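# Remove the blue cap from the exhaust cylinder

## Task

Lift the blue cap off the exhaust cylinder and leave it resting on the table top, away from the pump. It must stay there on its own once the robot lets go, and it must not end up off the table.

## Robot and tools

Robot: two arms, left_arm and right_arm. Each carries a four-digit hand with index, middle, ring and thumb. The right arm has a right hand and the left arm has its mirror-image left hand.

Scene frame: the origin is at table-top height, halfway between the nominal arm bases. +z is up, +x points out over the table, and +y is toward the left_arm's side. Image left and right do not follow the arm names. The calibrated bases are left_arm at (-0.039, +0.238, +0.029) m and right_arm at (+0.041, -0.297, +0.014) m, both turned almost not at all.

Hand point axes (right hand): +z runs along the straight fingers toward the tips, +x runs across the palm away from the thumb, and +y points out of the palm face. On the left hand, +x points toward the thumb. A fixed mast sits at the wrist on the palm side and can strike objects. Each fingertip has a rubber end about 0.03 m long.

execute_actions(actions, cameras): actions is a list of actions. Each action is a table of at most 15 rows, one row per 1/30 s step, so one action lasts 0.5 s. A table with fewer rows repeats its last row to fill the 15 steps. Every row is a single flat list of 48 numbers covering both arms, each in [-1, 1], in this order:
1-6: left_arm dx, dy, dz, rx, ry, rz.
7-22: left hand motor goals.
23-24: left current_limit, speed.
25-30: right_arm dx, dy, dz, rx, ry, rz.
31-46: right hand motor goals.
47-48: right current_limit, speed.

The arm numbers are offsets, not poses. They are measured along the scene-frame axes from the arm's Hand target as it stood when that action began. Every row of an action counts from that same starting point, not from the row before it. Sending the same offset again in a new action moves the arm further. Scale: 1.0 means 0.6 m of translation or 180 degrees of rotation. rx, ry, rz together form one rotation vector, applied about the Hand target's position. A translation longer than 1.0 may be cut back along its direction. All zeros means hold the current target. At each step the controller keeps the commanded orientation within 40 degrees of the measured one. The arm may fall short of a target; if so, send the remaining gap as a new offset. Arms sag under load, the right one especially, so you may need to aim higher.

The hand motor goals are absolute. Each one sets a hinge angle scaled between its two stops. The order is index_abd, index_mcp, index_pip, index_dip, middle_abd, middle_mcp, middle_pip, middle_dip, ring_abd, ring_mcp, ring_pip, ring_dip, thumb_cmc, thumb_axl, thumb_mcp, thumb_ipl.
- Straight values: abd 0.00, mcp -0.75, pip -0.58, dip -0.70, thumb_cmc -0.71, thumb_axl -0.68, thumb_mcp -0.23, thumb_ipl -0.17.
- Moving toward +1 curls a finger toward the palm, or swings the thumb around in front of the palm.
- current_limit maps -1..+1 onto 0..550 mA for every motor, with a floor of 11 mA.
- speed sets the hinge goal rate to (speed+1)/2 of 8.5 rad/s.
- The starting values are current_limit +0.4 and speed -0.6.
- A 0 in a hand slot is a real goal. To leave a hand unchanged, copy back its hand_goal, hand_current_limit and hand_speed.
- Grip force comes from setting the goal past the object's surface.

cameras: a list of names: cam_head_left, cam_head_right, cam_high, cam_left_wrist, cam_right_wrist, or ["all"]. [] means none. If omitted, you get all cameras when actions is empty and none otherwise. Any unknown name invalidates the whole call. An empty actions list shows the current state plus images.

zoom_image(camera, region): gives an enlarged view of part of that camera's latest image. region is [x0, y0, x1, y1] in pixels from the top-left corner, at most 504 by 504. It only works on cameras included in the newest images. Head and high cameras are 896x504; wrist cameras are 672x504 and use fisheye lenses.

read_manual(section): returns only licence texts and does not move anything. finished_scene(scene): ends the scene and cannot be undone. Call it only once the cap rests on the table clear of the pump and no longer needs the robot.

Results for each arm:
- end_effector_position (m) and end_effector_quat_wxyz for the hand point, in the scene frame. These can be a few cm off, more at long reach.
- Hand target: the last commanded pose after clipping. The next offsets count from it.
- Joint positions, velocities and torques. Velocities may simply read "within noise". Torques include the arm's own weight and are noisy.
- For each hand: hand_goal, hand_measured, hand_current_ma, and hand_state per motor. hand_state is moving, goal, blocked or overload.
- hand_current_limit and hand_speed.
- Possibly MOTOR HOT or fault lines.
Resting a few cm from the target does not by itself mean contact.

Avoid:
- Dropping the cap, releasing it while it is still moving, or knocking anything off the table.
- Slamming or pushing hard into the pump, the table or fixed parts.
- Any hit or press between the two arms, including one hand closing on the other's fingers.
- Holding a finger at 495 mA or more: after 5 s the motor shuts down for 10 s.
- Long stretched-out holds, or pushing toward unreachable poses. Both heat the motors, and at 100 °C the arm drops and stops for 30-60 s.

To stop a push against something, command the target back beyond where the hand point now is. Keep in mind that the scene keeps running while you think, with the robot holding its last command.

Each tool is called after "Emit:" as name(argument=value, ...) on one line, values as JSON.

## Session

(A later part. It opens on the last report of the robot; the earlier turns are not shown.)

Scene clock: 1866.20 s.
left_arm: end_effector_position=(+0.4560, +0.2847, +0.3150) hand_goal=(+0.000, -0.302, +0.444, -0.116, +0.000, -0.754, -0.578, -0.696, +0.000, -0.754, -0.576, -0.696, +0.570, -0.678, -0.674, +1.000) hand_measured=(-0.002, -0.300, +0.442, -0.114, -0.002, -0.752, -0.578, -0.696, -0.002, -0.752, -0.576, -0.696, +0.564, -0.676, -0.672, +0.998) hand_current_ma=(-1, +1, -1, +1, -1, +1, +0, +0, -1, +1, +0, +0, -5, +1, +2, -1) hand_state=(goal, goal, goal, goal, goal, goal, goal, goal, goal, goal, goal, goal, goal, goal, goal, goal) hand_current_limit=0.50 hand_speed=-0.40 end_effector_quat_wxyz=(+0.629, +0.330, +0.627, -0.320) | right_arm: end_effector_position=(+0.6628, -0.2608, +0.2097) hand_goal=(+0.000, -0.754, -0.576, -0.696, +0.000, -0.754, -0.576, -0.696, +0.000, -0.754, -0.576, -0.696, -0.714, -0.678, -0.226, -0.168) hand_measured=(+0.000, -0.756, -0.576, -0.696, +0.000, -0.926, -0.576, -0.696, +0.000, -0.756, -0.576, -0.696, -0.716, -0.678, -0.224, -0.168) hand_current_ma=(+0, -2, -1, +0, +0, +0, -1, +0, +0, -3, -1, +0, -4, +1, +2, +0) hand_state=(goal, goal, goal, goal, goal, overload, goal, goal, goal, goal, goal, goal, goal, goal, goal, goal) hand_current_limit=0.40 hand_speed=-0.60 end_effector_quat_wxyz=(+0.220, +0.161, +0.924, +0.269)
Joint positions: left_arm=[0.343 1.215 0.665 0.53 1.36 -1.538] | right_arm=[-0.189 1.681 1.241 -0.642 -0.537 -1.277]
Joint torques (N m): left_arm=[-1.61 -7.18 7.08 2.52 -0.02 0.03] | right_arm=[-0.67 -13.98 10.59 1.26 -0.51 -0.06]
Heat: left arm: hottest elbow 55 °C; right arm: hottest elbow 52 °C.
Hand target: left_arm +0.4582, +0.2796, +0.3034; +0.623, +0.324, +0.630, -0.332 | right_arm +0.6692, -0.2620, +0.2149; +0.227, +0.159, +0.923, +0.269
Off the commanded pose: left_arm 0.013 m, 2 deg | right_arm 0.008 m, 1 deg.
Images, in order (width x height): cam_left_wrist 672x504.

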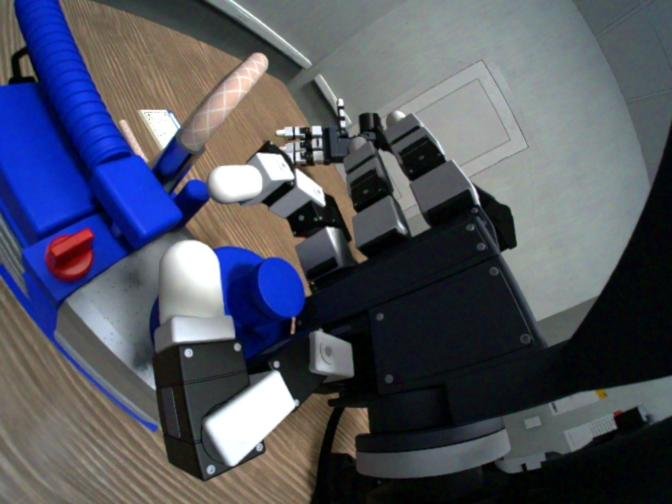

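Emit:
execute_actions(actions=[[[0,0,-0.02,0,0,0,0,-0.301,0.445,-0.116,0,-0.754,-0.577,-0.696,0,-0.754,-0.576,-0.696,0.571,-0.678,-0.337,0.8,0.5,-0.4,0,0,0,0,0,0,0,-0.754,-0.576,-0.696,0,-0.754,-0.576,-0.696,0,-0.754,-0.576,-0.696,-0.714,-0.678,-0.226,-0.168,0.4,-0.6]],[[0,0,0,0,0,0,0,-0.301,0.445,-0.116,0,-0.754,-0.577,-0.696,0,-0.754,-0.576,-0.696,0.571,-0.678,-0.1,0.9,0.5,-0.4,0,0,0,0,0,0,0,-0.754,-0.576,-0.696,0,-0.754,-0.576,-0.696,0,-0.754,-0.576,-0.696,-0.714,-0.678,-0.226,-0.168,0.4,-0.6]]], cameras=["cam_left_wrist"])

Emit:
zoom_image(camera="cam_left_wrist", region=[140, 180, 380, 420])

Scene clock: 1877.27 s.
left_arm: end_effector_position=(+0.4562, +0.2848, +0.3039) hand_goal=(+0.000, -0.302, +0.444, -0.116, +0.000, -0.754, -0.578, -0.696, +0.000, -0.754, -0.576, -0.696, +0.570, -0.678, -0.100, +0.900) hand_measured=(-0.002, -0.300, +0.442, -0.114, -0.002, -0.752, -0.578, -0.696, -0.002, -0.752, -0.576, -0.696, +0.564, -0.678, -0.102, +0.898) hand_current_ma=(-1, +1, -1, +1, -1, +1, +0, +0, -1, +1, +0, +0, -5, +0, -1, -1) hand_state=(goal, goal, goal, goal, goal, goal, goal, goal, goal, goal, goal, goal, goal, goal, goal, goal) hand_current_limit=0.50 hand_speed=-0.40 end_effector_quat_wxyz=(+0.630, +0.330, +0.626, -0.320) | right_arm: end_effector_position=(+0.6628, -0.2608, +0.2097) hand_goal=(+0.000, -0.754, -0.576, -0.696, +0.000, -0.754, -0.576, -0.696, +0.000, -0.754, -0.576, -0.696, -0.714, -0.678, -0.226, -0.168) hand_measured=(+0.000, -0.756, -0.576, -0.696, +0.000, -0.926, -0.576, -0.696, +0.000, -0.756, -0.576, -0.696, -0.716, -0.678, -0.224, -0.168) hand_current_ma=(+0, -2, -1, +0, +0, +0, -1, +0, +0, -3, -1, +0, -4, +1, +2, +0) hand_state=(goal, goal, goal, goal, goal, overload, goal, goal, goal, goal, goal, goal, goal, goal, goal, goal) hand_current_limit=0.40 hand_speed=-0.60 end_effector_quat_wxyz=(+0.220, +0.161, +0.924, +0.269)
Joint positions: left_arm=[0.343 1.241 0.645 0.594 1.359 -1.553] | right_arm=[-0.189 1.681 1.241 -0.642 -0.537 -1.277]
Joint torques (N m): left_arm=[-1.55 -7.24 6.86 2.56 -0.03 0.04] | right_arm=[-0.5 -14.27 10.5 1.18 -0.58 -0.06]
Heat: left arm: hottest elbow 54 °C; right arm: hottest elbow 52 °C.
Hand target: left_arm +0.4582, +0.2796, +0.2915; +0.624, +0.324, +0.630, -0.332 | right_arm +0.6692, -0.2620, +0.2149; +0.227, +0.159, +0.923, +0.269
Off the commanded pose: left_arm 0.014 m, 2 deg | right_arm 0.008 m, 1 deg.
Images, in order (width x height): cam_left_wrist 672x504.

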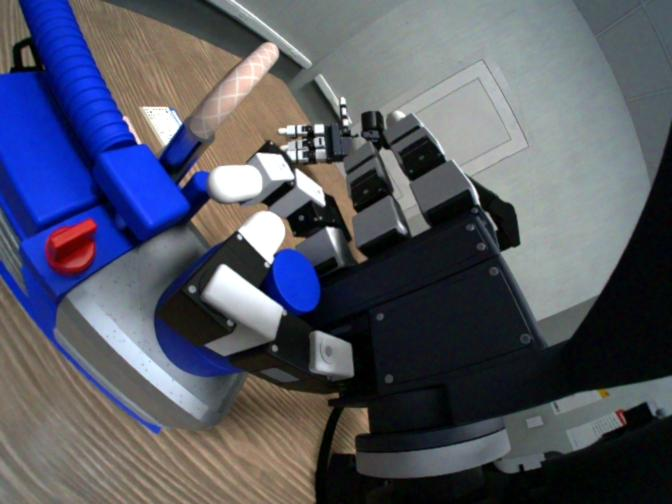

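Scaled by 2.100 from the camera's 672x504 image, which has a finer 960x720 frame.

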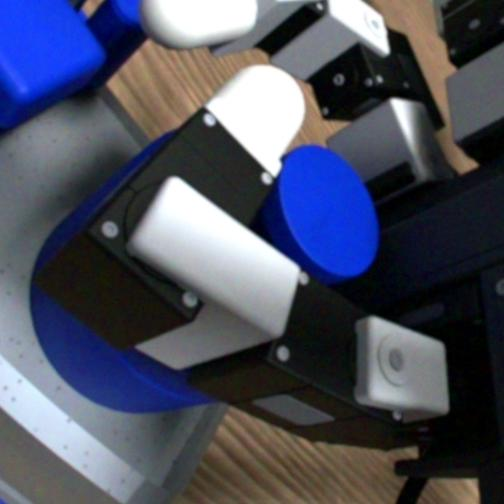

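Emit:
execute_actions(actions=[[[0,0,-0.008,0,0,0,0,-0.301,0.445,-0.116,0,-0.754,-0.577,-0.696,0,-0.754,-0.576,-0.696,0.571,-0.678,0.1,1.0,0.5,-0.6,0,0,0,0,0,0,0,-0.754,-0.576,-0.696,0,-0.754,-0.576,-0.696,0,-0.754,-0.576,-0.696,-0.714,-0.678,-0.226,-0.168,0.4,-0.6]],[[0,0,0,0,0,0,0,-0.1,0.6,0,0,-0.754,-0.577,-0.696,0,-0.754,-0.576,-0.696,0.571,-0.678,0.3,1.0,0.6,-0.6,0,0,0,0,0,0,0,-0.754,-0.576,-0.696,0,-0.754,-0.576,-0.696,0,-0.754,-0.576,-0.696,-0.714,-0.678,-0.226,-0.168,0.4,-0.6]],[[0,0,0,0,0,0,0,0.3,0.65,0.1,0,-0.754,-0.577,-0.696,0,-0.754,-0.576,-0.696,0.571,-0.678,0.3,1.0,0.76,-0.6,0,0,0,0,0,0,0,-0.754,-0.576,-0.696,0,-0.754,-0.576,-0.696,0,-0.754,-0.576,-0.696,-0.714,-0.678,-0.226,-0.168,0.4,-0.6]]], cameras=["cam_left_wrist"])

Emit:
zoom_image(camera="cam_left_wrist", region=[140, 180, 380, 420])

Scene clock: 1892.17 s.
left_arm: end_effector_position=(+0.4598, +0.2884, +0.3038) hand_goal=(+0.000, +0.300, +0.650, +0.100, +0.000, -0.754, -0.578, -0.696, +0.000, -0.754, -0.576, -0.696, +0.570, -0.678, +0.300, +1.000) hand_measured=(-0.004, -0.168, +0.564, +0.014, -0.002, -0.752, -0.578, -0.696, -0.002, -0.752, -0.576, -0.696, +0.570, -0.674, -0.022, +0.934) hand_current_ma=(-2, -484, -215, -215, -1, +1, +0, +0, -1, +1, +0, +0, +0, +2, -484, -225) hand_state=(goal, blocked, blocked, blocked, goal, goal, goal, goal, goal, goal, goal, goal, goal, goal, blocked, blocked) hand_current_limit=0.76 hand_speed=-0.60 end_effector_quat_wxyz=(+0.636, +0.329, +0.625, -0.311) | right_arm: end_effector_position=(+0.6628, -0.2608, +0.2097) hand_goal=(+0.000, -0.754, -0.576, -0.696, +0.000, -0.754, -0.576, -0.696, +0.000, -0.754, -0.576, -0.696, -0.714, -0.678, -0.226, -0.168) hand_measured=(+0.000, -0.756, -0.576, -0.696, +0.000, -0.926, -0.576, -0.696, +0.000, -0.756, -0.576, -0.696, -0.716, -0.678, -0.224, -0.168) hand_current_ma=(+0, -2, -1, +0, +0, +0, -1, +0, +0, -3, -1, +0, -4, +1, +2, +0) hand_state=(goal, goal, goal, goal, goal, overload, goal, goal, goal, goal, goal, goal, goal, goal, goal, goal) hand_current_limit=0.40 hand_speed=-0.60 end_effector_quat_wxyz=(+0.220, +0.161, +0.924, +0.269)
Joint positions: left_arm=[0.343 1.253 0.645 0.62 1.343 -1.552] | right_arm=[-0.189 1.681 1.241 -0.642 -0.537 -1.277]
Joint torques (N m): left_arm=[-1.49 -7.47 6.34 2.14 0.6 0] | right_arm=[0.26 -13.86 10.63 1.21 -0.59 -0.12]
Heat: left arm: hottest elbow 53 °C; right arm: hottest elbow 52 °C.
Hand target: left_arm +0.4582, +0.2796, +0.2867; +0.624, +0.324, +0.630, -0.332 | right_arm +0.6692, -0.2620, +0.2149; +0.227, +0.159, +0.923, +0.269
Off the commanded pose: left_arm 0.019 m, 3 deg | right_arm 0.008 m, 1 deg.
Images, in order (width x height): cam_left_wrist 672x504.

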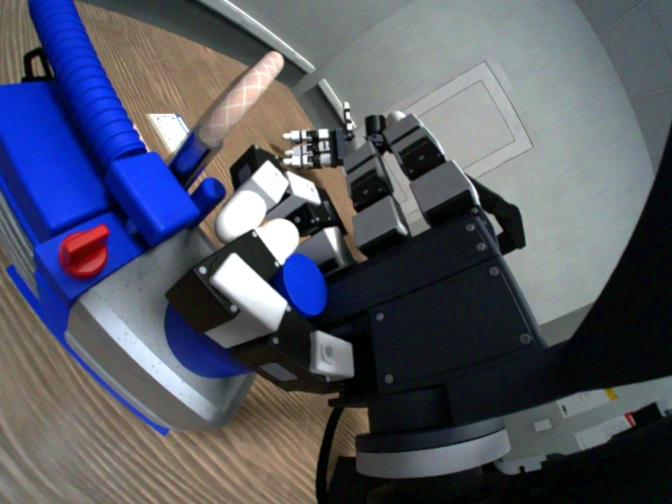

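Scaled by 2.100 from the camera's 672x504 image, which has a finer 960x720 frame.

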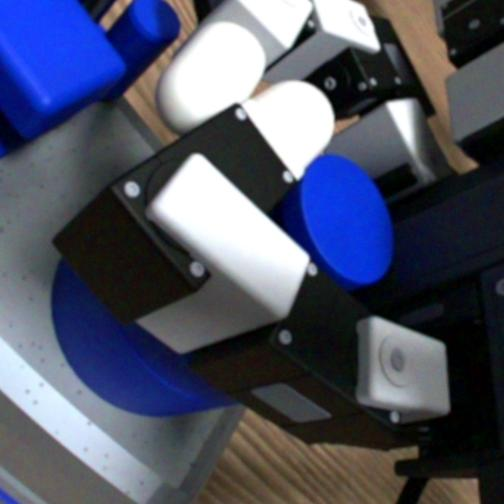

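Emit:
execute_actions(actions=[[[0,0,0.06,0,0,0,0,0.3,0.65,0.1,0,-0.754,-0.577,-0.696,0,-0.754,-0.576,-0.696,0.571,-0.678,0.3,1.0,0.76,-0.6,0,0,0,0,0,0,0,-0.754,-0.576,-0.696,0,-0.754,-0.576,-0.696,0,-0.754,-0.576,-0.696,-0.714,-0.678,-0.226,-0.168,0.4,-0.6]],[[0.006,0.031,0,0,0,0.0833,0,0.3,0.65,0.1,0,-0.754,-0.577,-0.696,0,-0.754,-0.576,-0.696,0.571,-0.678,0.3,1.0,0.76,-0.6,0,0,0,0,0,0,0,-0.754,-0.576,-0.696,0,-0.754,-0.576,-0.696,0,-0.754,-0.576,-0.696,-0.714,-0.678,-0.226,-0.168,0.4,-0.6]]], cameras=["cam_left_wrist"])

Emit:
zoom_image(camera="cam_left_wrist", region=[140, 180, 380, 420])

Scene clock: 1908.63 s.
left_arm: end_effector_position=(+0.4641, +0.3057, +0.3037) hand_goal=(+0.000, +0.300, +0.650, +0.100, +0.000, -0.754, -0.578, -0.696, +0.000, -0.754, -0.576, -0.696, +0.570, -0.678, +0.300, +1.000) hand_measured=(-0.006, -0.168, +0.564, +0.028, -0.002, -0.754, -0.578, -0.696, -0.002, -0.754, -0.576, -0.696, +0.570, -0.678, -0.016, +0.942) hand_current_ma=(-3, -484, -216, -169, -1, +0, +0, +0, -1, +0, +0, +0, +0, +0, -484, -191) hand_state=(goal, blocked, blocked, blocked, goal, goal, goal, goal, goal, goal, goal, goal, goal, goal, blocked, blocked) hand_current_limit=0.76 hand_speed=-0.60 end_effector_quat_wxyz=(+0.652, +0.226, +0.678, -0.253) | right_arm: end_effector_position=(+0.6628, -0.2608, +0.2097) hand_goal=(+0.000, -0.754, -0.576, -0.696, +0.000, -0.754, -0.576, -0.696, +0.000, -0.754, -0.576, -0.696, -0.714, -0.678, -0.226, -0.168) hand_measured=(+0.000, -0.756, -0.576, -0.696, +0.000, -0.926, -0.576, -0.696, +0.000, -0.756, -0.576, -0.696, -0.716, -0.678, -0.224, -0.168) hand_current_ma=(+0, -2, -1, +0, +0, +0, -1, +0, +0, -3, -1, +0, -4, +1, +2, +0) hand_state=(goal, goal, goal, goal, goal, overload, goal, goal, goal, goal, goal, goal, goal, goal, goal, goal) hand_current_limit=0.40 hand_speed=-0.60 end_effector_quat_wxyz=(+0.220, +0.161, +0.924, +0.269)
Joint positions: left_arm=[0.283 1.166 0.622 0.503 1.036 -1.585] | right_arm=[-0.189 1.681 1.241 -0.642 -0.537 -1.277]
Joint torques (N m): left_arm=[-1.67 -10.87 8.44 2.11 0.04 0.17] | right_arm=[-0.67 -14.1 10.63 1.16 -0.57 -0.09]
Heat: left arm: hottest elbow 51 °C; right arm: hottest elbow 52 °C.
Hand target: left_arm +0.4618, +0.2983, +0.3226; +0.661, +0.239, +0.666, -0.248 | right_arm +0.6692, -0.2620, +0.2149; +0.227, +0.159, +0.923, +0.269
Off the commanded pose: left_arm 0.021 m, 2 deg | right_arm 0.008 m, 1 deg.
Images, in order (width x height): cam_left_wrist 672x504.

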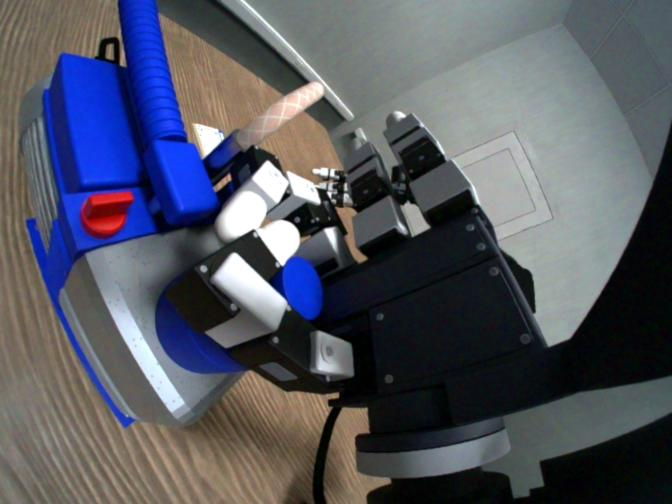

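Scaled by 2.100 from the camera's 672x504 image, which has a finer 960x720 frame.

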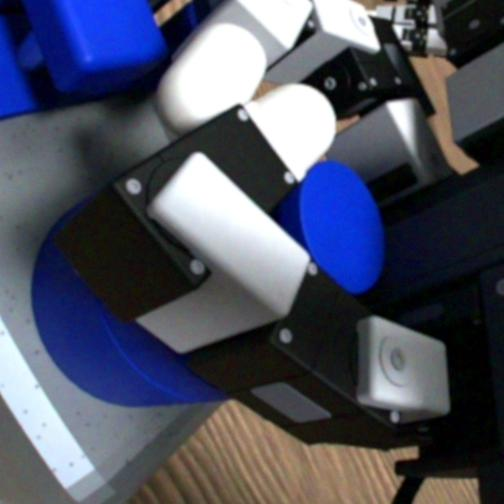

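Emit:
execute_actions(actions=[[[-0.0082,0.061,0,0,0,0.1667,0,0.3,0.65,0.1,0,-0.754,-0.577,-0.696,0,-0.754,-0.576,-0.696,0.571,-0.678,0.3,1.0,0.76,-0.6,0,0,0,0,0,0,0,-0.754,-0.576,-0.696,0,-0.754,-0.576,-0.696,0,-0.754,-0.576,-0.696,-0.714,-0.678,-0.226,-0.168,0.4,-0.6]]], cameras=["cam_left_wrist"])

Emit:
execute_actions(actions=[[[-0.0375,0.0488,0,0,0,0.1667,0,0.3,0.65,0.1,0,-0.754,-0.577,-0.696,0,-0.754,-0.576,-0.696,0.571,-0.678,0.3,1.0,0.76,-0.6,0,0,0,0,0,0,0,-0.754,-0.576,-0.696,0,-0.754,-0.576,-0.696,0,-0.754,-0.576,-0.696,-0.714,-0.678,-0.226,-0.168,0.4,-0.6]]], cameras=["cam_left_wrist"])

Scene clock: 1927.60 s.
left_arm: end_effector_position=(+0.4559, +0.3387, +0.3059) hand_goal=(+0.000, +0.300, +0.650, +0.100, +0.000, -0.754, -0.578, -0.696, +0.000, -0.754, -0.576, -0.696, +0.570, -0.678, +0.300, +1.000) hand_measured=(-0.002, -0.168, +0.562, +0.046, +0.012, -0.856, -0.644, -0.722, -0.002, -0.754, -0.576, -0.696, +0.570, -0.682, -0.006, +0.944) hand_current_ma=(-1, -484, -221, -110, +10, -305, -145, -38, -1, +0, +0, +0, +0, -2, -484, -181) hand_state=(goal, blocked, blocked, blocked, goal, blocked, blocked, blocked, goal, goal, goal, goal, goal, goal, blocked, blocked) hand_current_limit=0.76 hand_speed=-0.60 end_effector_quat_wxyz=(+0.694, +0.054, +0.714, -0.076) | right_arm: end_effector_position=(+0.6628, -0.2608, +0.2097) hand_goal=(+0.000, -0.754, -0.576, -0.696, +0.000, -0.754, -0.576, -0.696, +0.000, -0.754, -0.576, -0.696, -0.714, -0.678, -0.226, -0.168) hand_measured=(+0.000, -0.756, -0.576, -0.696, +0.000, -0.926, -0.576, -0.696, +0.000, -0.756, -0.576, -0.696, -0.716, -0.678, -0.224, -0.168) hand_current_ma=(+0, -2, -1, +0, +0, +0, -1, +0, +0, -3, -1, +0, -4, +1, +2, +0) hand_state=(goal, goal, goal, goal, goal, overload, goal, goal, goal, goal, goal, goal, goal, goal, goal, goal) hand_current_limit=0.40 hand_speed=-0.60 end_effector_quat_wxyz=(+0.220, +0.161, +0.924, +0.269)
Joint positions: left_arm=[0.099 1.092 0.573 0.493 0.345 -1.596] | right_arm=[-0.189 1.681 1.241 -0.642 -0.537 -1.277]
Joint torques (N m): left_arm=[-2.14 -9.52 9.55 2.24 -0.85 0.26] | right_arm=[-0.03 -14.1 10.95 1.07 -0.52 -0.06]
Heat: left arm: hottest elbow 51 °C; right arm: hottest elbow 52 °C.
Hand target: left_arm +0.4569, +0.3347, +0.3227; +0.703, +0.058, +0.705, -0.068 | right_arm +0.6692, -0.2620, +0.2149; +0.227, +0.159, +0.923, +0.269
Off the commanded pose: left_arm 0.017 m, 2 deg | right_arm 0.008 m, 1 deg.
Images, in order (width x height): cam_left_wrist 672x504.

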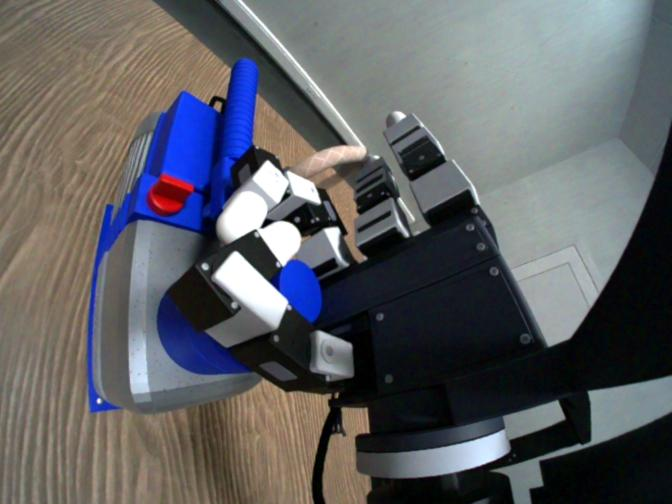

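Scene clock: 1928.47 s.
left_arm: end_effector_position=(+0.4318, +0.3333, +0.3060) hand_goal=(+0.000, +0.300, +0.650, +0.100, +0.000, -0.754, -0.578, -0.696, +0.000, -0.754, -0.576, -0.696, +0.570, -0.678, +0.300, +1.000) hand_measured=(+0.000, -0.208, +0.548, +0.030, +0.012, -0.988, -0.680, -0.748, -0.002, -0.754, -0.576, -0.696, +0.566, -0.680, +0.028, +0.850) hand_current_ma=(+0, -484, -282, -159, +8, -484, -277, -103, -1, +0, +0, +0, -2, -1, -484, -484) hand_state=(goal, blocked, blocked, blocked, goal, blocked, blocked, blocked, goal, goal, goal, goal, goal, goal, blocked, blocked) hand_current_limit=0.76 hand_speed=-0.60 end_effector_quat_wxyz=(+0.693, -0.089, +0.712, +0.070) | right_arm: end_effector_position=(+0.6628, -0.2608, +0.2097) hand_goal=(+0.000, -0.754, -0.576, -0.696, +0.000, -0.754, -0.576, -0.696, +0.000, -0.754, -0.576, -0.696, -0.714, -0.678, -0.226, -0.168) hand_measured=(+0.000, -0.756, -0.576, -0.696, +0.000, -0.926, -0.576, -0.696, +0.000, -0.756, -0.576, -0.696, -0.716, -0.678, -0.224, -0.168) hand_current_ma=(+0, -2, -1, +0, +0, +0, -1, +0, +0, -3, -1, +0, -4, +1, +2, +0) hand_state=(goal, goal, goal, goal, goal, overload, goal, goal, goal, goal, goal, goal, goal, goal, goal, goal) hand_current_limit=0.40 hand_speed=-0.60 end_effector_quat_wxyz=(+0.220, +0.161, +0.924, +0.269)
Joint positions: left_arm=[-0.14 1.12 0.592 0.498 -0.303 -1.603] | right_arm=[-0.189 1.681 1.241 -0.642 -0.537 -1.277]
Joint torques (N m): left_arm=[2.43 -5.95 11.67 2.81 -3.19 0.27] | right_arm=[-0.32 -13.63 10.66 1.1 -0.58 -0.08]
Heat: left arm: hottest elbow 51 °C; right arm: hottest elbow 52 °C.
Hand target: left_arm +0.4343, +0.3641, +0.3226; +0.697, -0.126, +0.697, +0.117 | right_arm +0.6692, -0.2620, +0.2149; +0.227, +0.159, +0.923, +0.269
Off the commanded pose: left_arm 0.035 m, 7 deg | right_arm 0.008 m, 1 deg.
Images, in order (width x height): cam_left_wrist 672x504.

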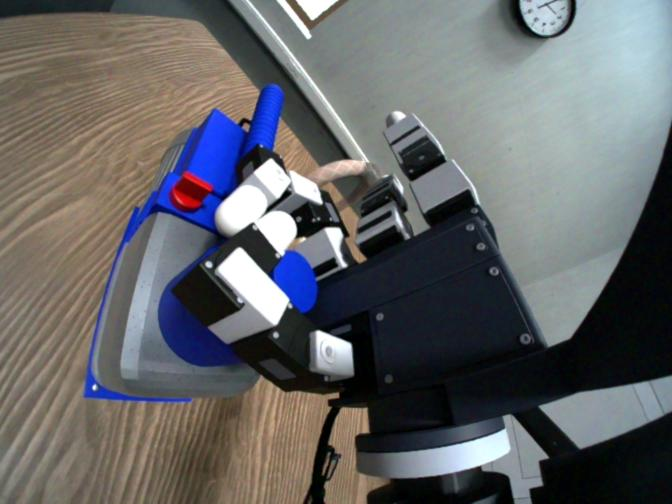

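Emit:
execute_actions(actions=[[[0.0375,-0.0488,0,0,0,-0.1667,0,0.3,0.65,0.1,0,-0.754,-0.577,-0.696,0,-0.754,-0.576,-0.696,0.571,-0.678,0.3,1.0,0.76,-0.6,0,0,0,0,0,0,0,-0.754,-0.576,-0.696,0,-0.754,-0.576,-0.696,0,-0.754,-0.576,-0.696,-0.714,-0.678,-0.226,-0.168,0.4,-0.6]],[[0.002,-0.03,0,0,0,-0.07,0,0.3,0.65,0.1,0,-0.2,0.2,0.0,0,-0.2,0.2,0,0.571,-0.678,0.3,1.0,0.76,-0.2,0,0,0,0,0,0,0,-0.754,-0.576,-0.696,0,-0.754,-0.576,-0.696,0,-0.754,-0.576,-0.696,-0.714,-0.678,-0.226,-0.168,0.4,-0.6]],[[0,0,0,0,0,0,0,0.3,0.65,0.1,0,0.2,0.8,0.3,0,0.3,0.8,0.3,0.571,-0.678,0.3,1.0,0.76,-0.2,0,0,0,0,0,0,0,-0.754,-0.576,-0.696,0,-0.754,-0.576,-0.696,0,-0.754,-0.576,-0.696,-0.714,-0.678,-0.226,-0.168,0.4,-0.6]]], cameras=["cam_left_wrist","cam_high","cam_head_right"])

Scene clock: 1944.03 s.
left_arm: end_effector_position=(+0.4603, +0.3012, +0.3229) hand_goal=(+0.000, +0.300, +0.650, +0.100, +0.000, +0.200, +0.800, +0.300, +0.000, +0.300, +0.800, +0.300, +0.570, -0.678, +0.300, +1.000) hand_measured=(-0.004, -0.110, +0.542, +0.092, +0.000, +0.198, +0.798, +0.298, -0.002, +0.286, +0.770, +0.292, +0.570, -0.686, +0.224, +1.000) hand_current_ma=(-2, -484, -303, -7, +0, -1, -1, -1, -1, -15, -43, -5, +0, -9, -269, +0) hand_state=(goal, blocked, blocked, goal, goal, goal, goal, goal, goal, goal, blocked, goal, goal, goal, blocked, goal) hand_current_limit=0.76 hand_speed=-0.20 end_effector_quat_wxyz=(+0.690, +0.147, +0.691, -0.156) | right_arm: end_effector_position=(+0.6628, -0.2608, +0.2097) hand_goal=(+0.000, -0.754, -0.576, -0.696, +0.000, -0.754, -0.576, -0.696, +0.000, -0.754, -0.576, -0.696, -0.714, -0.678, -0.226, -0.168) hand_measured=(+0.000, -0.756, -0.576, -0.696, +0.000, -0.926, -0.576, -0.696, +0.000, -0.756, -0.576, -0.696, -0.716, -0.678, -0.224, -0.168) hand_current_ma=(+0, -2, -1, +0, +0, +0, -1, +0, +0, -3, -1, +0, -4, +1, +2, +0) hand_state=(goal, goal, goal, goal, goal, overload, goal, goal, goal, goal, goal, goal, goal, goal, goal, goal) hand_current_limit=0.40 hand_speed=-0.60 end_effector_quat_wxyz=(+0.220, +0.161, +0.924, +0.269)
Joint positions: left_arm=[0.13 1.071 0.584 0.489 0.623 -1.585] | right_arm=[-0.189 1.681 1.241 -0.642 -0.537 -1.277]
Joint torques (N m): left_arm=[1.96 -7.77 8.57 2.15 -0.16 0.27] | right_arm=[-0.62 -13.74 10.62 1.36 -0.59 -0.11]
Heat: left arm: hottest elbow 53 °C; right arm: hottest elbow 52 °C.
Hand target: left_arm +0.4581, +0.3169, +0.3227; +0.691, +0.135, +0.695, -0.145 | right_arm +0.6692, -0.2620, +0.2149; +0.227, +0.159, +0.923, +0.269
Off the commanded pose: left_arm 0.016 m, 2 deg | right_arm 0.008 m, 1 deg.
Images, in order (width x height): cam_head_right 896x504, cam_high 896x504, cam_left_wrist 672x504.

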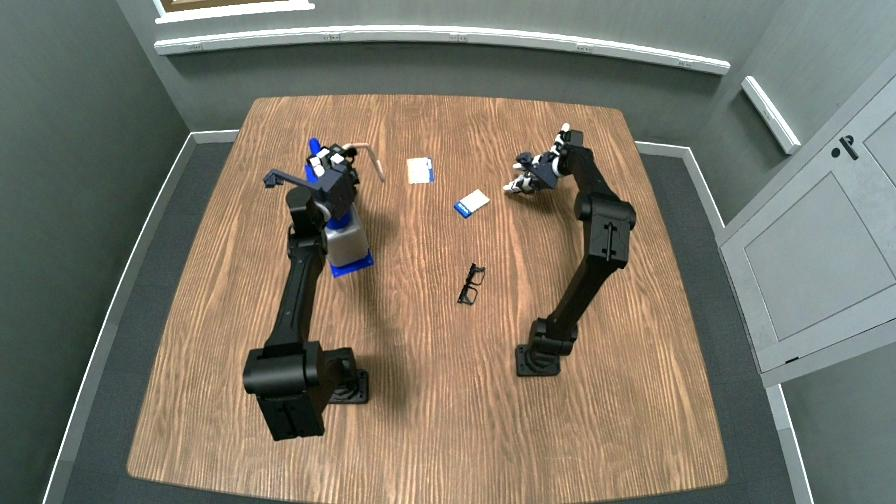

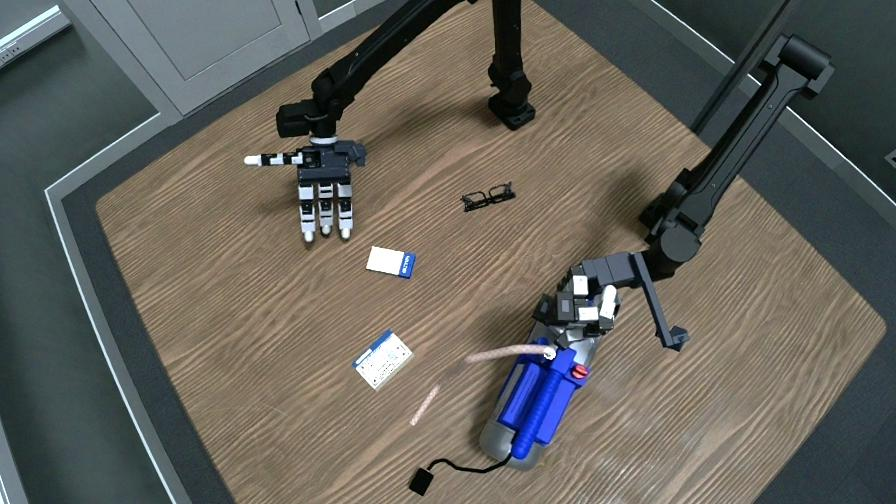

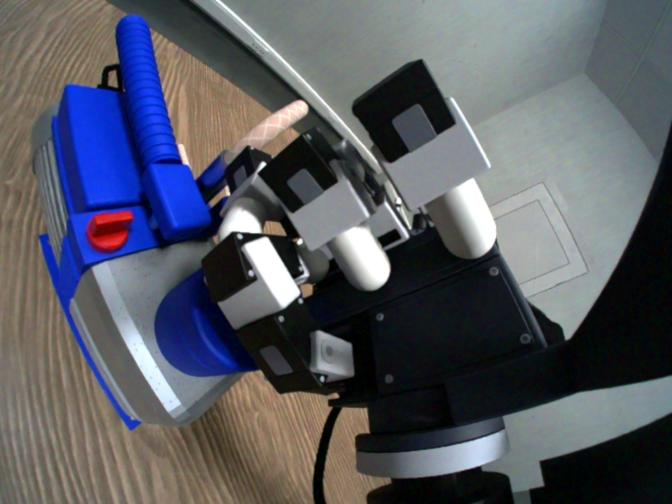

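Emit:
execute_actions(actions=[[[0,0,0.04,0,0,0,0,-0.301,0.445,-0.116,0,-0.754,-0.577,-0.696,0,-0.754,-0.577,-0.696,0.457,-0.678,-0.2,0.6,0.5,-0.2,0,0,0,0,0,0,0,-0.754,-0.576,-0.696,0,-0.754,-0.576,-0.696,0,-0.754,-0.576,-0.696,-0.714,-0.678,-0.226,-0.168,0.4,-0.6]],[[0,0,0.08,0,0,0,0,-0.301,0.445,-0.116,0,-0.754,-0.577,-0.696,0,-0.754,-0.577,-0.696,0.457,-0.678,-0.674,1.0,0.5,-0.2,0,0,0,0,0,0,0,-0.754,-0.576,-0.696,0,-0.754,-0.576,-0.696,0,-0.754,-0.576,-0.696,-0.714,-0.678,-0.226,-0.168,0.4,-0.6]],[[-0.015,0.06,0.02,0,0,0.13,0,-0.301,0.445,-0.116,0,-0.754,-0.577,-0.696,0,-0.754,-0.577,-0.696,0.457,-0.678,-0.674,1.0,0.5,-0.2,0,0,0,0,0,0,0,-0.754,-0.576,-0.696,0,-0.754,-0.576,-0.696,0,-0.754,-0.576,-0.696,-0.714,-0.678,-0.226,-0.168,0.4,-0.6]],[[-0.03,0.04,0,0,0,0.12,0,-0.301,0.445,-0.116,0,-0.754,-0.577,-0.696,0,-0.754,-0.577,-0.696,0.457,-0.678,-0.674,1.0,0.5,-0.2,0,0,0,0,0,0,0,-0.754,-0.576,-0.696,0,-0.754,-0.576,-0.696,0,-0.754,-0.576,-0.696,-0.714,-0.678,-0.226,-0.168,0.4,-0.6]]], cameras=["cam_left_wrist"])

Emit:
zoom_image(camera="cam_left_wrist", region=[60, 180, 340, 420])

Scene clock: 2010.70 s.
left_arm: end_effector_position=(+0.4166, +0.3807, +0.3790) hand_goal=(+0.000, -0.302, +0.444, -0.116, +0.000, -0.754, -0.578, -0.696, +0.000, -0.754, -0.578, -0.696, +0.456, -0.678, -0.674, +1.000) hand_measured=(-0.004, -0.302, +0.442, -0.118, -0.002, -0.754, -0.578, -0.694, -0.002, -0.754, -0.578, -0.694, +0.450, -0.678, -0.672, +0.998) hand_current_ma=(-2, +0, -1, -1, -1, +0, +0, +1, -1, +0, +0, +1, -5, +0, +1, -1) hand_state=(goal, goal, goal, goal, goal, goal, goal, goal, goal, goal, goal, goal, goal, goal, goal, goal) hand_current_limit=0.50 hand_speed=-0.20 end_effector_quat_wxyz=(+0.675, -0.139, +0.711, +0.138) | right_arm: end_effector_position=(+0.6628, -0.2608, +0.2097) hand_goal=(+0.000, -0.754, -0.576, -0.696, +0.000, -0.754, -0.576, -0.696, +0.000, -0.754, -0.576, -0.696, -0.714, -0.678, -0.226, -0.168) hand_measured=(+0.000, -0.756, -0.576, -0.696, +0.000, -0.926, -0.576, -0.696, +0.000, -0.756, -0.576, -0.696, -0.716, -0.678, -0.224, -0.168) hand_current_ma=(+0, -2, -1, +0, +0, +0, -1, +0, +0, -3, -1, +0, -4, +1, +2, +0) hand_state=(goal, goal, goal, goal, goal, overload, goal, goal, goal, goal, goal, goal, goal, goal, goal, goal) hand_current_limit=0.40 hand_speed=-0.60 end_effector_quat_wxyz=(+0.220, +0.161, +0.924, +0.269)
Joint positions: left_arm=[-0.067 1.04 0.756 0.229 -0.399 -1.584] | right_arm=[-0.189 1.681 1.241 -0.642 -0.537 -1.277]
Joint torques (N m): left_arm=[-1.38 -6.71 13.15 2.97 -0.15 0.13] | right_arm=[-0.97 -14.15 10.7 1.06 -0.58 -0.1]
Heat: left arm: hottest elbow 55 °C; right arm: hottest elbow 52 °C.
Hand target: left_arm +0.4311, +0.3768, +0.4067; +0.694, -0.141, +0.694, +0.131 | right_arm +0.6692, -0.2620, +0.2149; +0.227, +0.159, +0.923, +0.269
Off the commanded pose: left_arm 0.031 m, 3 deg | right_arm 0.008 m, 1 deg.
Images, in order (width x height): cam_left_wrist 672x504.

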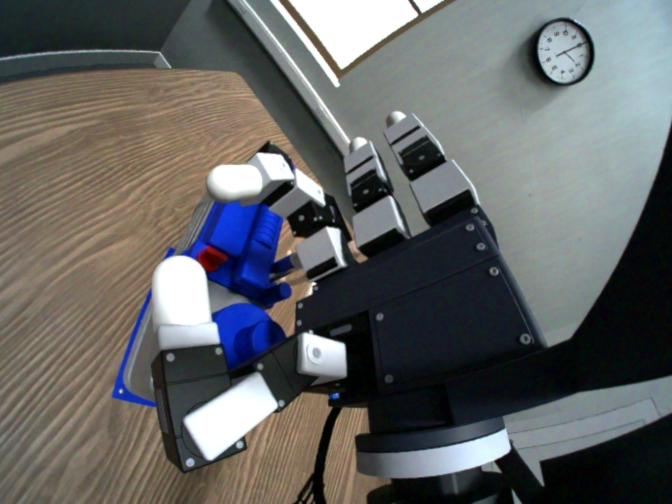

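Scaled by 1.800 from the camera's 672x504 image, which has a finer 960x720 frame.

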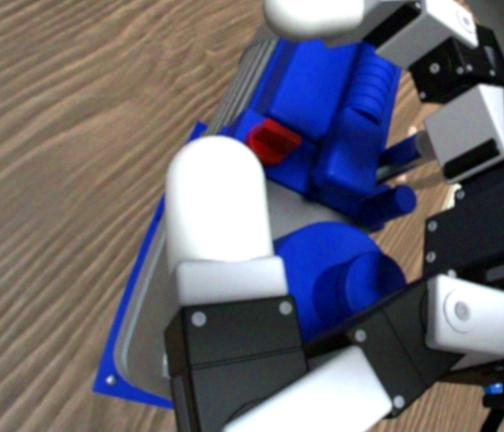

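Emit:
execute_actions(actions=[[[0.01,-0.058,-0.03,-0.0926,-0.0378,0,0,-0.301,0.445,-0.116,0,-0.754,-0.577,-0.696,0,-0.754,-0.577,-0.696,0.457,-0.678,-0.674,1.0,0.5,-0.2,0,0,0,0,0,0,0,-0.754,-0.576,-0.696,0,-0.754,-0.576,-0.696,0,-0.754,-0.576,-0.696,-0.714,-0.678,-0.226,-0.168,0.4,-0.6]],[[0,0,-0.08,0,0,0,0,-0.301,0.445,-0.116,0,-0.754,-0.577,-0.696,0,-0.754,-0.577,-0.696,0.457,-0.678,-0.674,1.0,0.5,-0.2,0,0,0,0,0,0,0,-0.754,-0.576,-0.696,0,-0.754,-0.576,-0.696,0,-0.754,-0.576,-0.696,-0.714,-0.678,-0.226,-0.168,0.4,-0.6]]], cameras=["cam_left_wrist"])

Emit:
zoom_image(camera="cam_left_wrist", region=[140, 180, 380, 420])

Scene clock: 2032.07 s.
left_arm: end_effector_position=(+0.4334, +0.3446, +0.3494) hand_goal=(+0.000, -0.302, +0.444, -0.116, +0.000, -0.754, -0.578, -0.696, +0.000, -0.754, -0.578, -0.696, +0.456, -0.678, -0.674, +1.000) hand_measured=(-0.004, -0.302, +0.442, -0.118, -0.002, -0.754, -0.578, -0.694, -0.002, -0.754, -0.578, -0.694, +0.450, -0.678, -0.672, +0.998) hand_current_ma=(-2, +0, -1, -1, -1, +0, +0, +1, -1, +0, +0, +1, -5, +0, +1, -1) hand_state=(goal, goal, goal, goal, goal, goal, goal, goal, goal, goal, goal, goal, goal, goal, goal, goal) hand_current_limit=0.50 hand_speed=-0.20 end_effector_quat_wxyz=(+0.707, -0.243, +0.663, +0.026) | right_arm: end_effector_position=(+0.6628, -0.2608, +0.2097) hand_goal=(+0.000, -0.754, -0.576, -0.696, +0.000, -0.754, -0.576, -0.696, +0.000, -0.754, -0.576, -0.696, -0.714, -0.678, -0.226, -0.168) hand_measured=(+0.000, -0.756, -0.576, -0.696, +0.000, -0.926, -0.576, -0.696, +0.000, -0.756, -0.576, -0.696, -0.716, -0.678, -0.224, -0.168) hand_current_ma=(+0, -2, -1, +0, +0, +0, -1, +0, +0, -3, -1, +0, -4, +1, +2, +0) hand_state=(goal, goal, goal, goal, goal, overload, goal, goal, goal, goal, goal, goal, goal, goal, goal, goal) hand_current_limit=0.40 hand_speed=-0.60 end_effector_quat_wxyz=(+0.220, +0.161, +0.924, +0.269)
Joint positions: left_arm=[-0.141 1.091 0.743 0.35 -0.467 -1.885] | right_arm=[-0.189 1.681 1.241 -0.642 -0.537 -1.277]
Joint torques (N m): left_arm=[-0.91 -7 8.5 3.17 -0.11 0] | right_arm=[-0.03 -13.92 10.59 1.43 -0.53 -0.1]
Heat: left arm: hottest elbow 55 °C; right arm: hottest elbow 52 °C.
Hand target: left_arm +0.4371, +0.3420, +0.3407; +0.706, -0.247, +0.663, +0.020 | right_arm +0.6692, -0.2620, +0.2149; +0.227, +0.159, +0.923, +0.269
Off the commanded pose: left_arm 0.010 m, 1 deg | right_arm 0.008 m, 1 deg.
Images, in order (width x height): cam_left_wrist 672x504.

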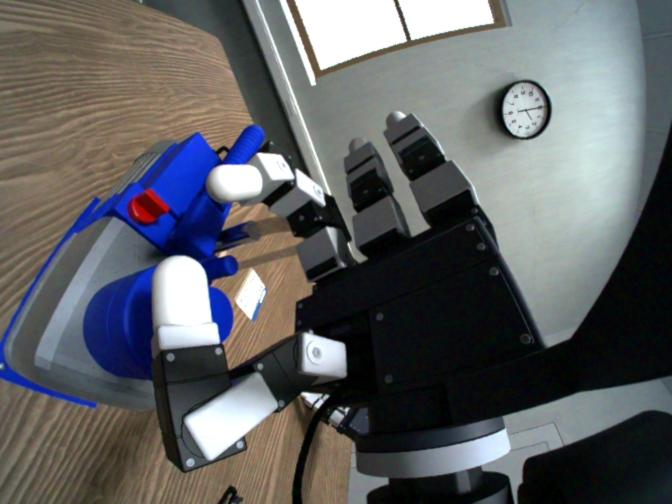

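Scaled by 2.100 from the camera's 672x504 image, which has a finer 960x720 frame.

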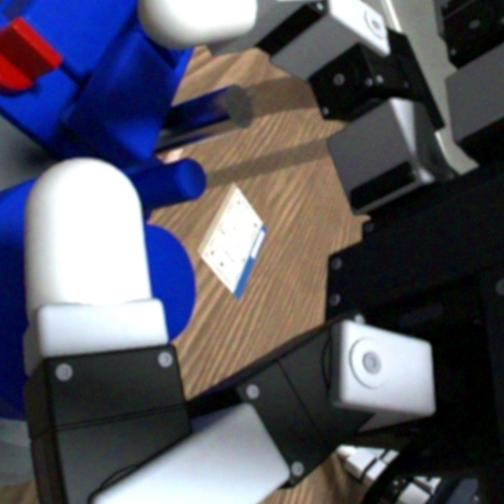

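Emit:
execute_actions(actions=[[[-0.0165,0.01,-0.06,0,0,0,0,-0.301,0.445,-0.116,0,-0.754,-0.577,-0.696,0,-0.754,-0.577,-0.696,0.457,-0.678,-0.674,1.0,0.5,-0.2,0,0,0,0,0,0,0,-0.754,-0.576,-0.696,0,-0.754,-0.576,-0.696,0,-0.754,-0.576,-0.696,-0.714,-0.678,-0.226,-0.168,0.4,-0.6]]], cameras=["cam_left_wrist"])

Emit:
zoom_image(camera="cam_left_wrist", region=[140, 180, 380, 420])

Scene clock: 2046.30 s.
left_arm: end_effector_position=(+0.4255, +0.3448, +0.3269) hand_goal=(+0.000, -0.302, +0.444, -0.116, +0.000, -0.754, -0.578, -0.696, +0.000, -0.754, -0.578, -0.696, +0.456, -0.678, -0.674, +1.000) hand_measured=(-0.004, -0.304, +0.442, -0.118, -0.004, -0.752, -0.578, -0.694, -0.004, -0.752, -0.578, -0.694, +0.448, -0.678, -0.672, +0.998) hand_current_ma=(-2, -1, -1, -1, -1, +1, +0, +1, -2, +1, +0, +1, -5, +0, +1, -1) hand_state=(goal, goal, goal, goal, goal, goal, goal, goal, goal, goal, goal, goal, goal, goal, goal, goal) hand_current_limit=0.50 hand_speed=-0.20 end_effector_quat_wxyz=(+0.718, -0.243, +0.651, +0.017) | right_arm: end_effector_position=(+0.6628, -0.2608, +0.2097) hand_goal=(+0.000, -0.754, -0.576, -0.696, +0.000, -0.754, -0.576, -0.696, +0.000, -0.754, -0.576, -0.696, -0.714, -0.678, -0.226, -0.168) hand_measured=(+0.000, -0.756, -0.576, -0.696, +0.000, -0.926, -0.576, -0.696, +0.000, -0.756, -0.576, -0.696, -0.716, -0.678, -0.224, -0.168) hand_current_ma=(+0, -2, -1, +0, +0, +0, -1, +0, +0, -3, -1, +0, -4, +1, +2, +0) hand_state=(goal, goal, goal, goal, goal, overload, goal, goal, goal, goal, goal, goal, goal, goal, goal, goal) hand_current_limit=0.40 hand_speed=-0.60 end_effector_quat_wxyz=(+0.220, +0.161, +0.924, +0.269)
Joint positions: left_arm=[-0.14 1.096 0.664 0.469 -0.46 -1.888] | right_arm=[-0.189 1.681 1.241 -0.642 -0.537 -1.277]
Joint torques (N m): left_arm=[0.26 -5.77 7.38 2.62 0.22 0.03] | right_arm=[-0.03 -14.56 10.3 1.09 -0.63 -0.12]
Heat: left arm: hottest elbow 55 °C; right arm: hottest elbow 52 °C.
Hand target: left_arm +0.4272, +0.3480, +0.3046; +0.706, -0.247, +0.663, +0.021 | right_arm +0.6692, -0.2620, +0.2149; +0.227, +0.159, +0.923, +0.269
Off the commanded pose: left_arm 0.023 m, 2 deg | right_arm 0.008 m, 1 deg.
Images, in order (width x height): cam_left_wrist 672x504.

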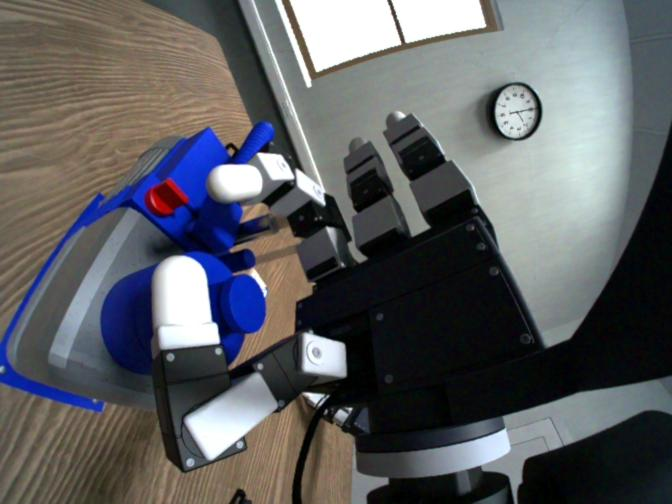

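Scaled by 2.100 from the camera's 672x504 image, which has a finer 960x720 frame.

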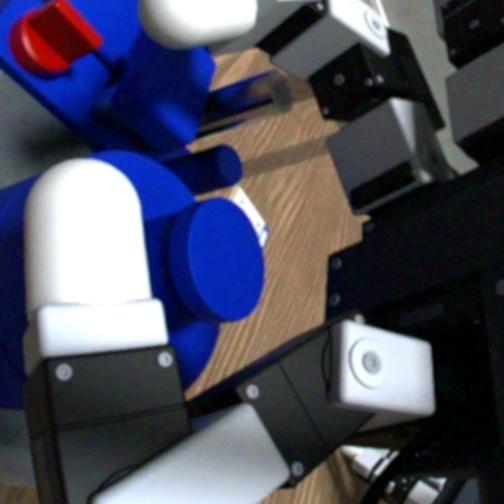

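Emit:
execute_actions(actions=[[[0,0.002,-0.055,0,0,0,0,-0.301,0.445,-0.116,0,-0.754,-0.577,-0.696,0,-0.754,-0.577,-0.696,0.457,-0.678,-0.674,1.0,0.5,-0.2,0,0,0,0,0,0,0,-0.754,-0.576,-0.696,0,-0.754,-0.576,-0.696,0,-0.754,-0.576,-0.696,-0.714,-0.678,-0.226,-0.168,0.4,-0.6]]], cameras=["cam_left_wrist"])

Emit:
zoom_image(camera="cam_left_wrist", region=[140, 180, 380, 420])

Scene clock: 2055.80 s.
left_arm: end_effector_position=(+0.4260, +0.3455, +0.3188) hand_goal=(+0.000, -0.302, +0.444, -0.116, +0.000, -0.754, -0.578, -0.696, +0.000, -0.754, -0.578, -0.696, +0.456, -0.678, -0.674, +1.000) hand_measured=(-0.004, -0.306, +0.442, -0.118, -0.004, -0.752, -0.578, -0.694, -0.004, -0.752, -0.578, -0.694, +0.448, -0.678, -0.672, +0.998) hand_current_ma=(-2, -3, -1, -1, -1, +1, +0, +1, -2, +1, +0, +1, -5, +0, +1, -1) hand_state=(goal, goal, goal, goal, goal, goal, goal, goal, goal, goal, goal, goal, goal, goal, goal, goal) hand_current_limit=0.50 hand_speed=-0.20 end_effector_quat_wxyz=(+0.739, -0.246, +0.627, +0.008) | right_arm: end_effector_position=(+0.6628, -0.2608, +0.2097) hand_goal=(+0.000, -0.754, -0.576, -0.696, +0.000, -0.754, -0.576, -0.696, +0.000, -0.754, -0.576, -0.696, -0.714, -0.678, -0.226, -0.168) hand_measured=(+0.000, -0.756, -0.576, -0.696, +0.000, -0.926, -0.576, -0.696, +0.000, -0.756, -0.576, -0.696, -0.716, -0.678, -0.224, -0.168) hand_current_ma=(+0, -2, -1, +0, +0, +0, -1, +0, +0, -3, -1, +0, -4, +1, +2, +0) hand_state=(goal, goal, goal, goal, goal, overload, goal, goal, goal, goal, goal, goal, goal, goal, goal, goal) hand_current_limit=0.40 hand_speed=-0.60 end_effector_quat_wxyz=(+0.220, +0.161, +0.924, +0.269)
Joint positions: left_arm=[-0.138 1.125 0.621 0.607 -0.46 -1.889] | right_arm=[-0.189 1.681 1.241 -0.642 -0.537 -1.277]
Joint torques (N m): left_arm=[0.21 -4.01 5.81 1.57 0.32 0.02] | right_arm=[-0.5 -14.8 10.74 1.33 -0.57 -0.14]
Heat: left arm: hottest elbow 54 °C; right arm: hottest elbow 52 °C.
Hand target: left_arm +0.4272, +0.3492, +0.2718; +0.706, -0.247, +0.663, +0.020 | right_arm +0.6692, -0.2620, +0.2149; +0.227, +0.159, +0.923, +0.269
Off the commanded pose: left_arm 0.047 m, 6 deg | right_arm 0.008 m, 1 deg.
Images, in order (width x height): cam_left_wrist 672x504.

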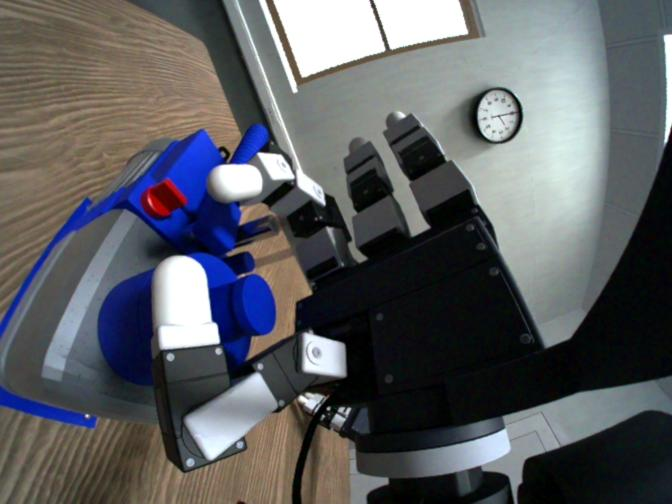

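Scaled by 2.100 from the camera's 672x504 image, which has a finer 960x720 frame.

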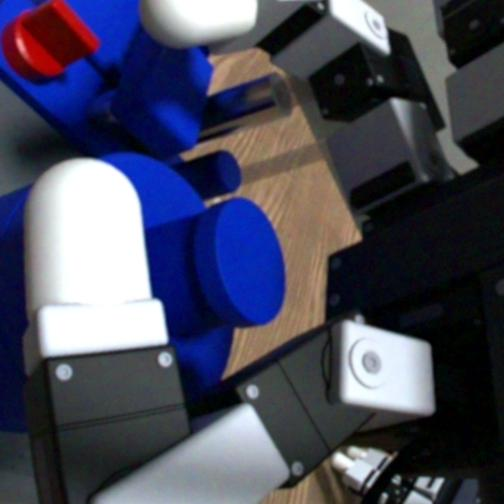

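Emit:
execute_actions(actions=[], cameras=["cam_high","cam_head_left"])

Emit:
zoom_image(camera="cam_high", region=[520, 240, 660, 380])

Emit:
zoom_image(camera="cam_head_left", region=[270, 110, 400, 240])

Scene clock: 2072.73 s.
left_arm: end_effector_position=(+0.4260, +0.3455, +0.3188) hand_goal=(+0.000, -0.302, +0.444, -0.116, +0.000, -0.754, -0.578, -0.696, +0.000, -0.754, -0.578, -0.696, +0.456, -0.678, -0.674, +1.000) hand_measured=(-0.004, -0.306, +0.442, -0.118, -0.004, -0.752, -0.578, -0.694, -0.004, -0.752, -0.578, -0.694, +0.448, -0.678, -0.672, +0.998) hand_current_ma=(-2, -3, -1, -1, -1, +1, +0, +1, -2, +1, +0, +1, -5, +0, +1, -1) hand_state=(goal, goal, goal, goal, goal, goal, goal, goal, goal, goal, goal, goal, goal, goal, goal, goal) hand_current_limit=0.50 hand_speed=-0.20 end_effector_quat_wxyz=(+0.739, -0.246, +0.627, +0.008) | right_arm: end_effector_position=(+0.6628, -0.2608, +0.2097) hand_goal=(+0.000, -0.754, -0.576, -0.696, +0.000, -0.754, -0.576, -0.696, +0.000, -0.754, -0.576, -0.696, -0.714, -0.678, -0.226, -0.168) hand_measured=(+0.000, -0.756, -0.576, -0.696, +0.000, -0.926, -0.576, -0.696, +0.000, -0.756, -0.576, -0.696, -0.716, -0.678, -0.224, -0.168) hand_current_ma=(+0, -2, -1, +0, +0, +0, -1, +0, +0, -3, -1, +0, -4, +1, +2, +0) hand_state=(goal, goal, goal, goal, goal, overload, goal, goal, goal, goal, goal, goal, goal, goal, goal, goal) hand_current_limit=0.40 hand_speed=-0.60 end_effector_quat_wxyz=(+0.220, +0.161, +0.924, +0.269)
Joint positions: left_arm=[-0.138 1.125 0.621 0.607 -0.46 -1.889] | right_arm=[-0.189 1.681 1.241 -0.642 -0.537 -1.277]
Joint velocities: within noise
Joint torques (N m): left_arm=[0.26 -4.13 5.82 1.68 0.32 0.02] | right_arm=[0.15 -15.09 10.47 1.18 -0.55 -0.08]
Heat: left arm: hottest elbow 52 °C; right arm: hottest elbow 52 °C.
Hand target: left_arm +0.4272, +0.3492, +0.2718; +0.706, -0.247, +0.663, +0.020 | right_arm +0.6692, -0.2620, +0.2149; +0.227, +0.159, +0.923, +0.269
Off the commanded pose: left_arm 0.047 m, 6 deg | right_arm 0.008 m, 1 deg.
Images, in order (width x height): cam_head_left 896x504, cam_high 896x504.

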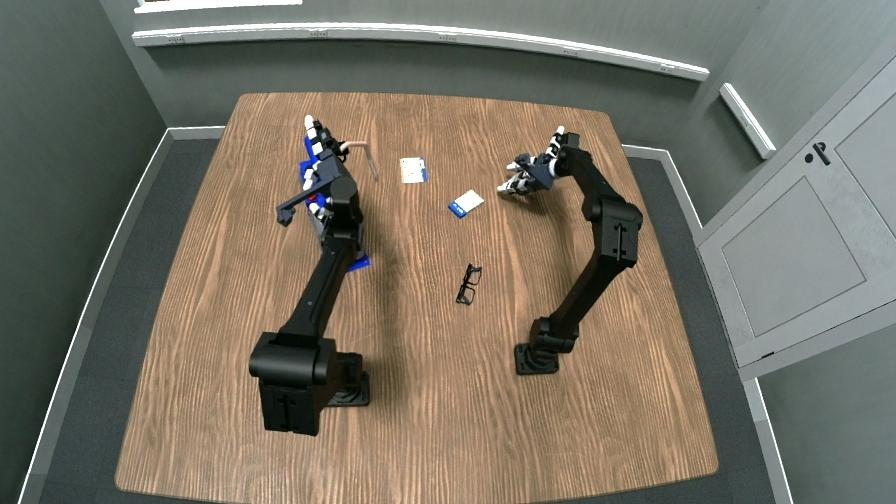

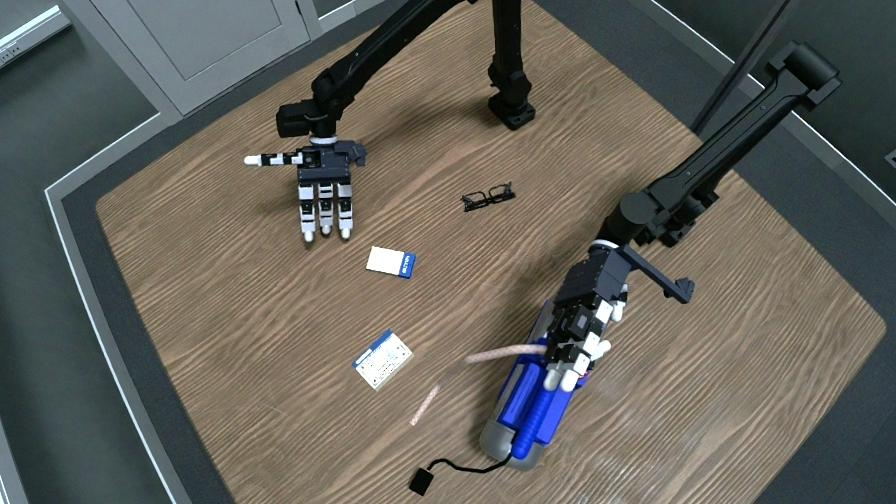

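Scaled by 3.600 from the camera's 896x504 image, which has a finer 1280x720 frame.

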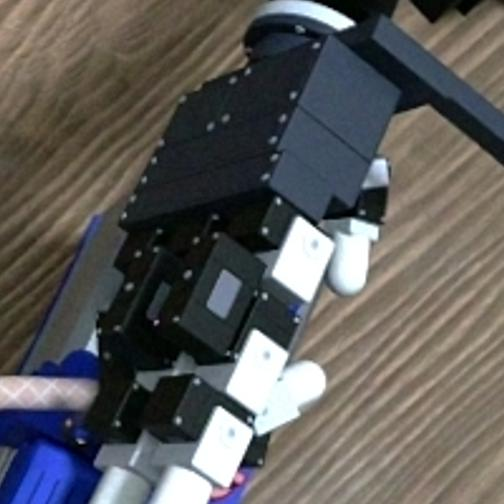

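Scaled by 3.877 from the camera's 896x504 image, which has a finer 1280x720 frame.

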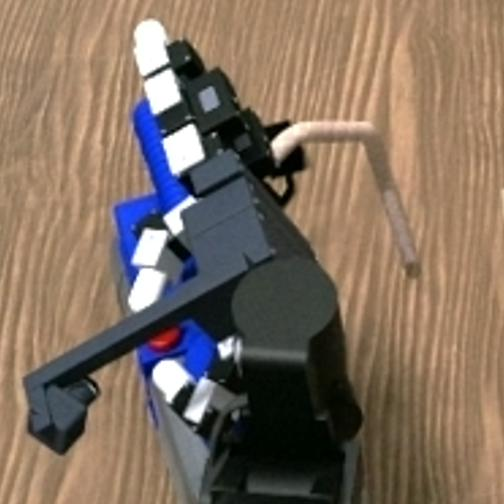

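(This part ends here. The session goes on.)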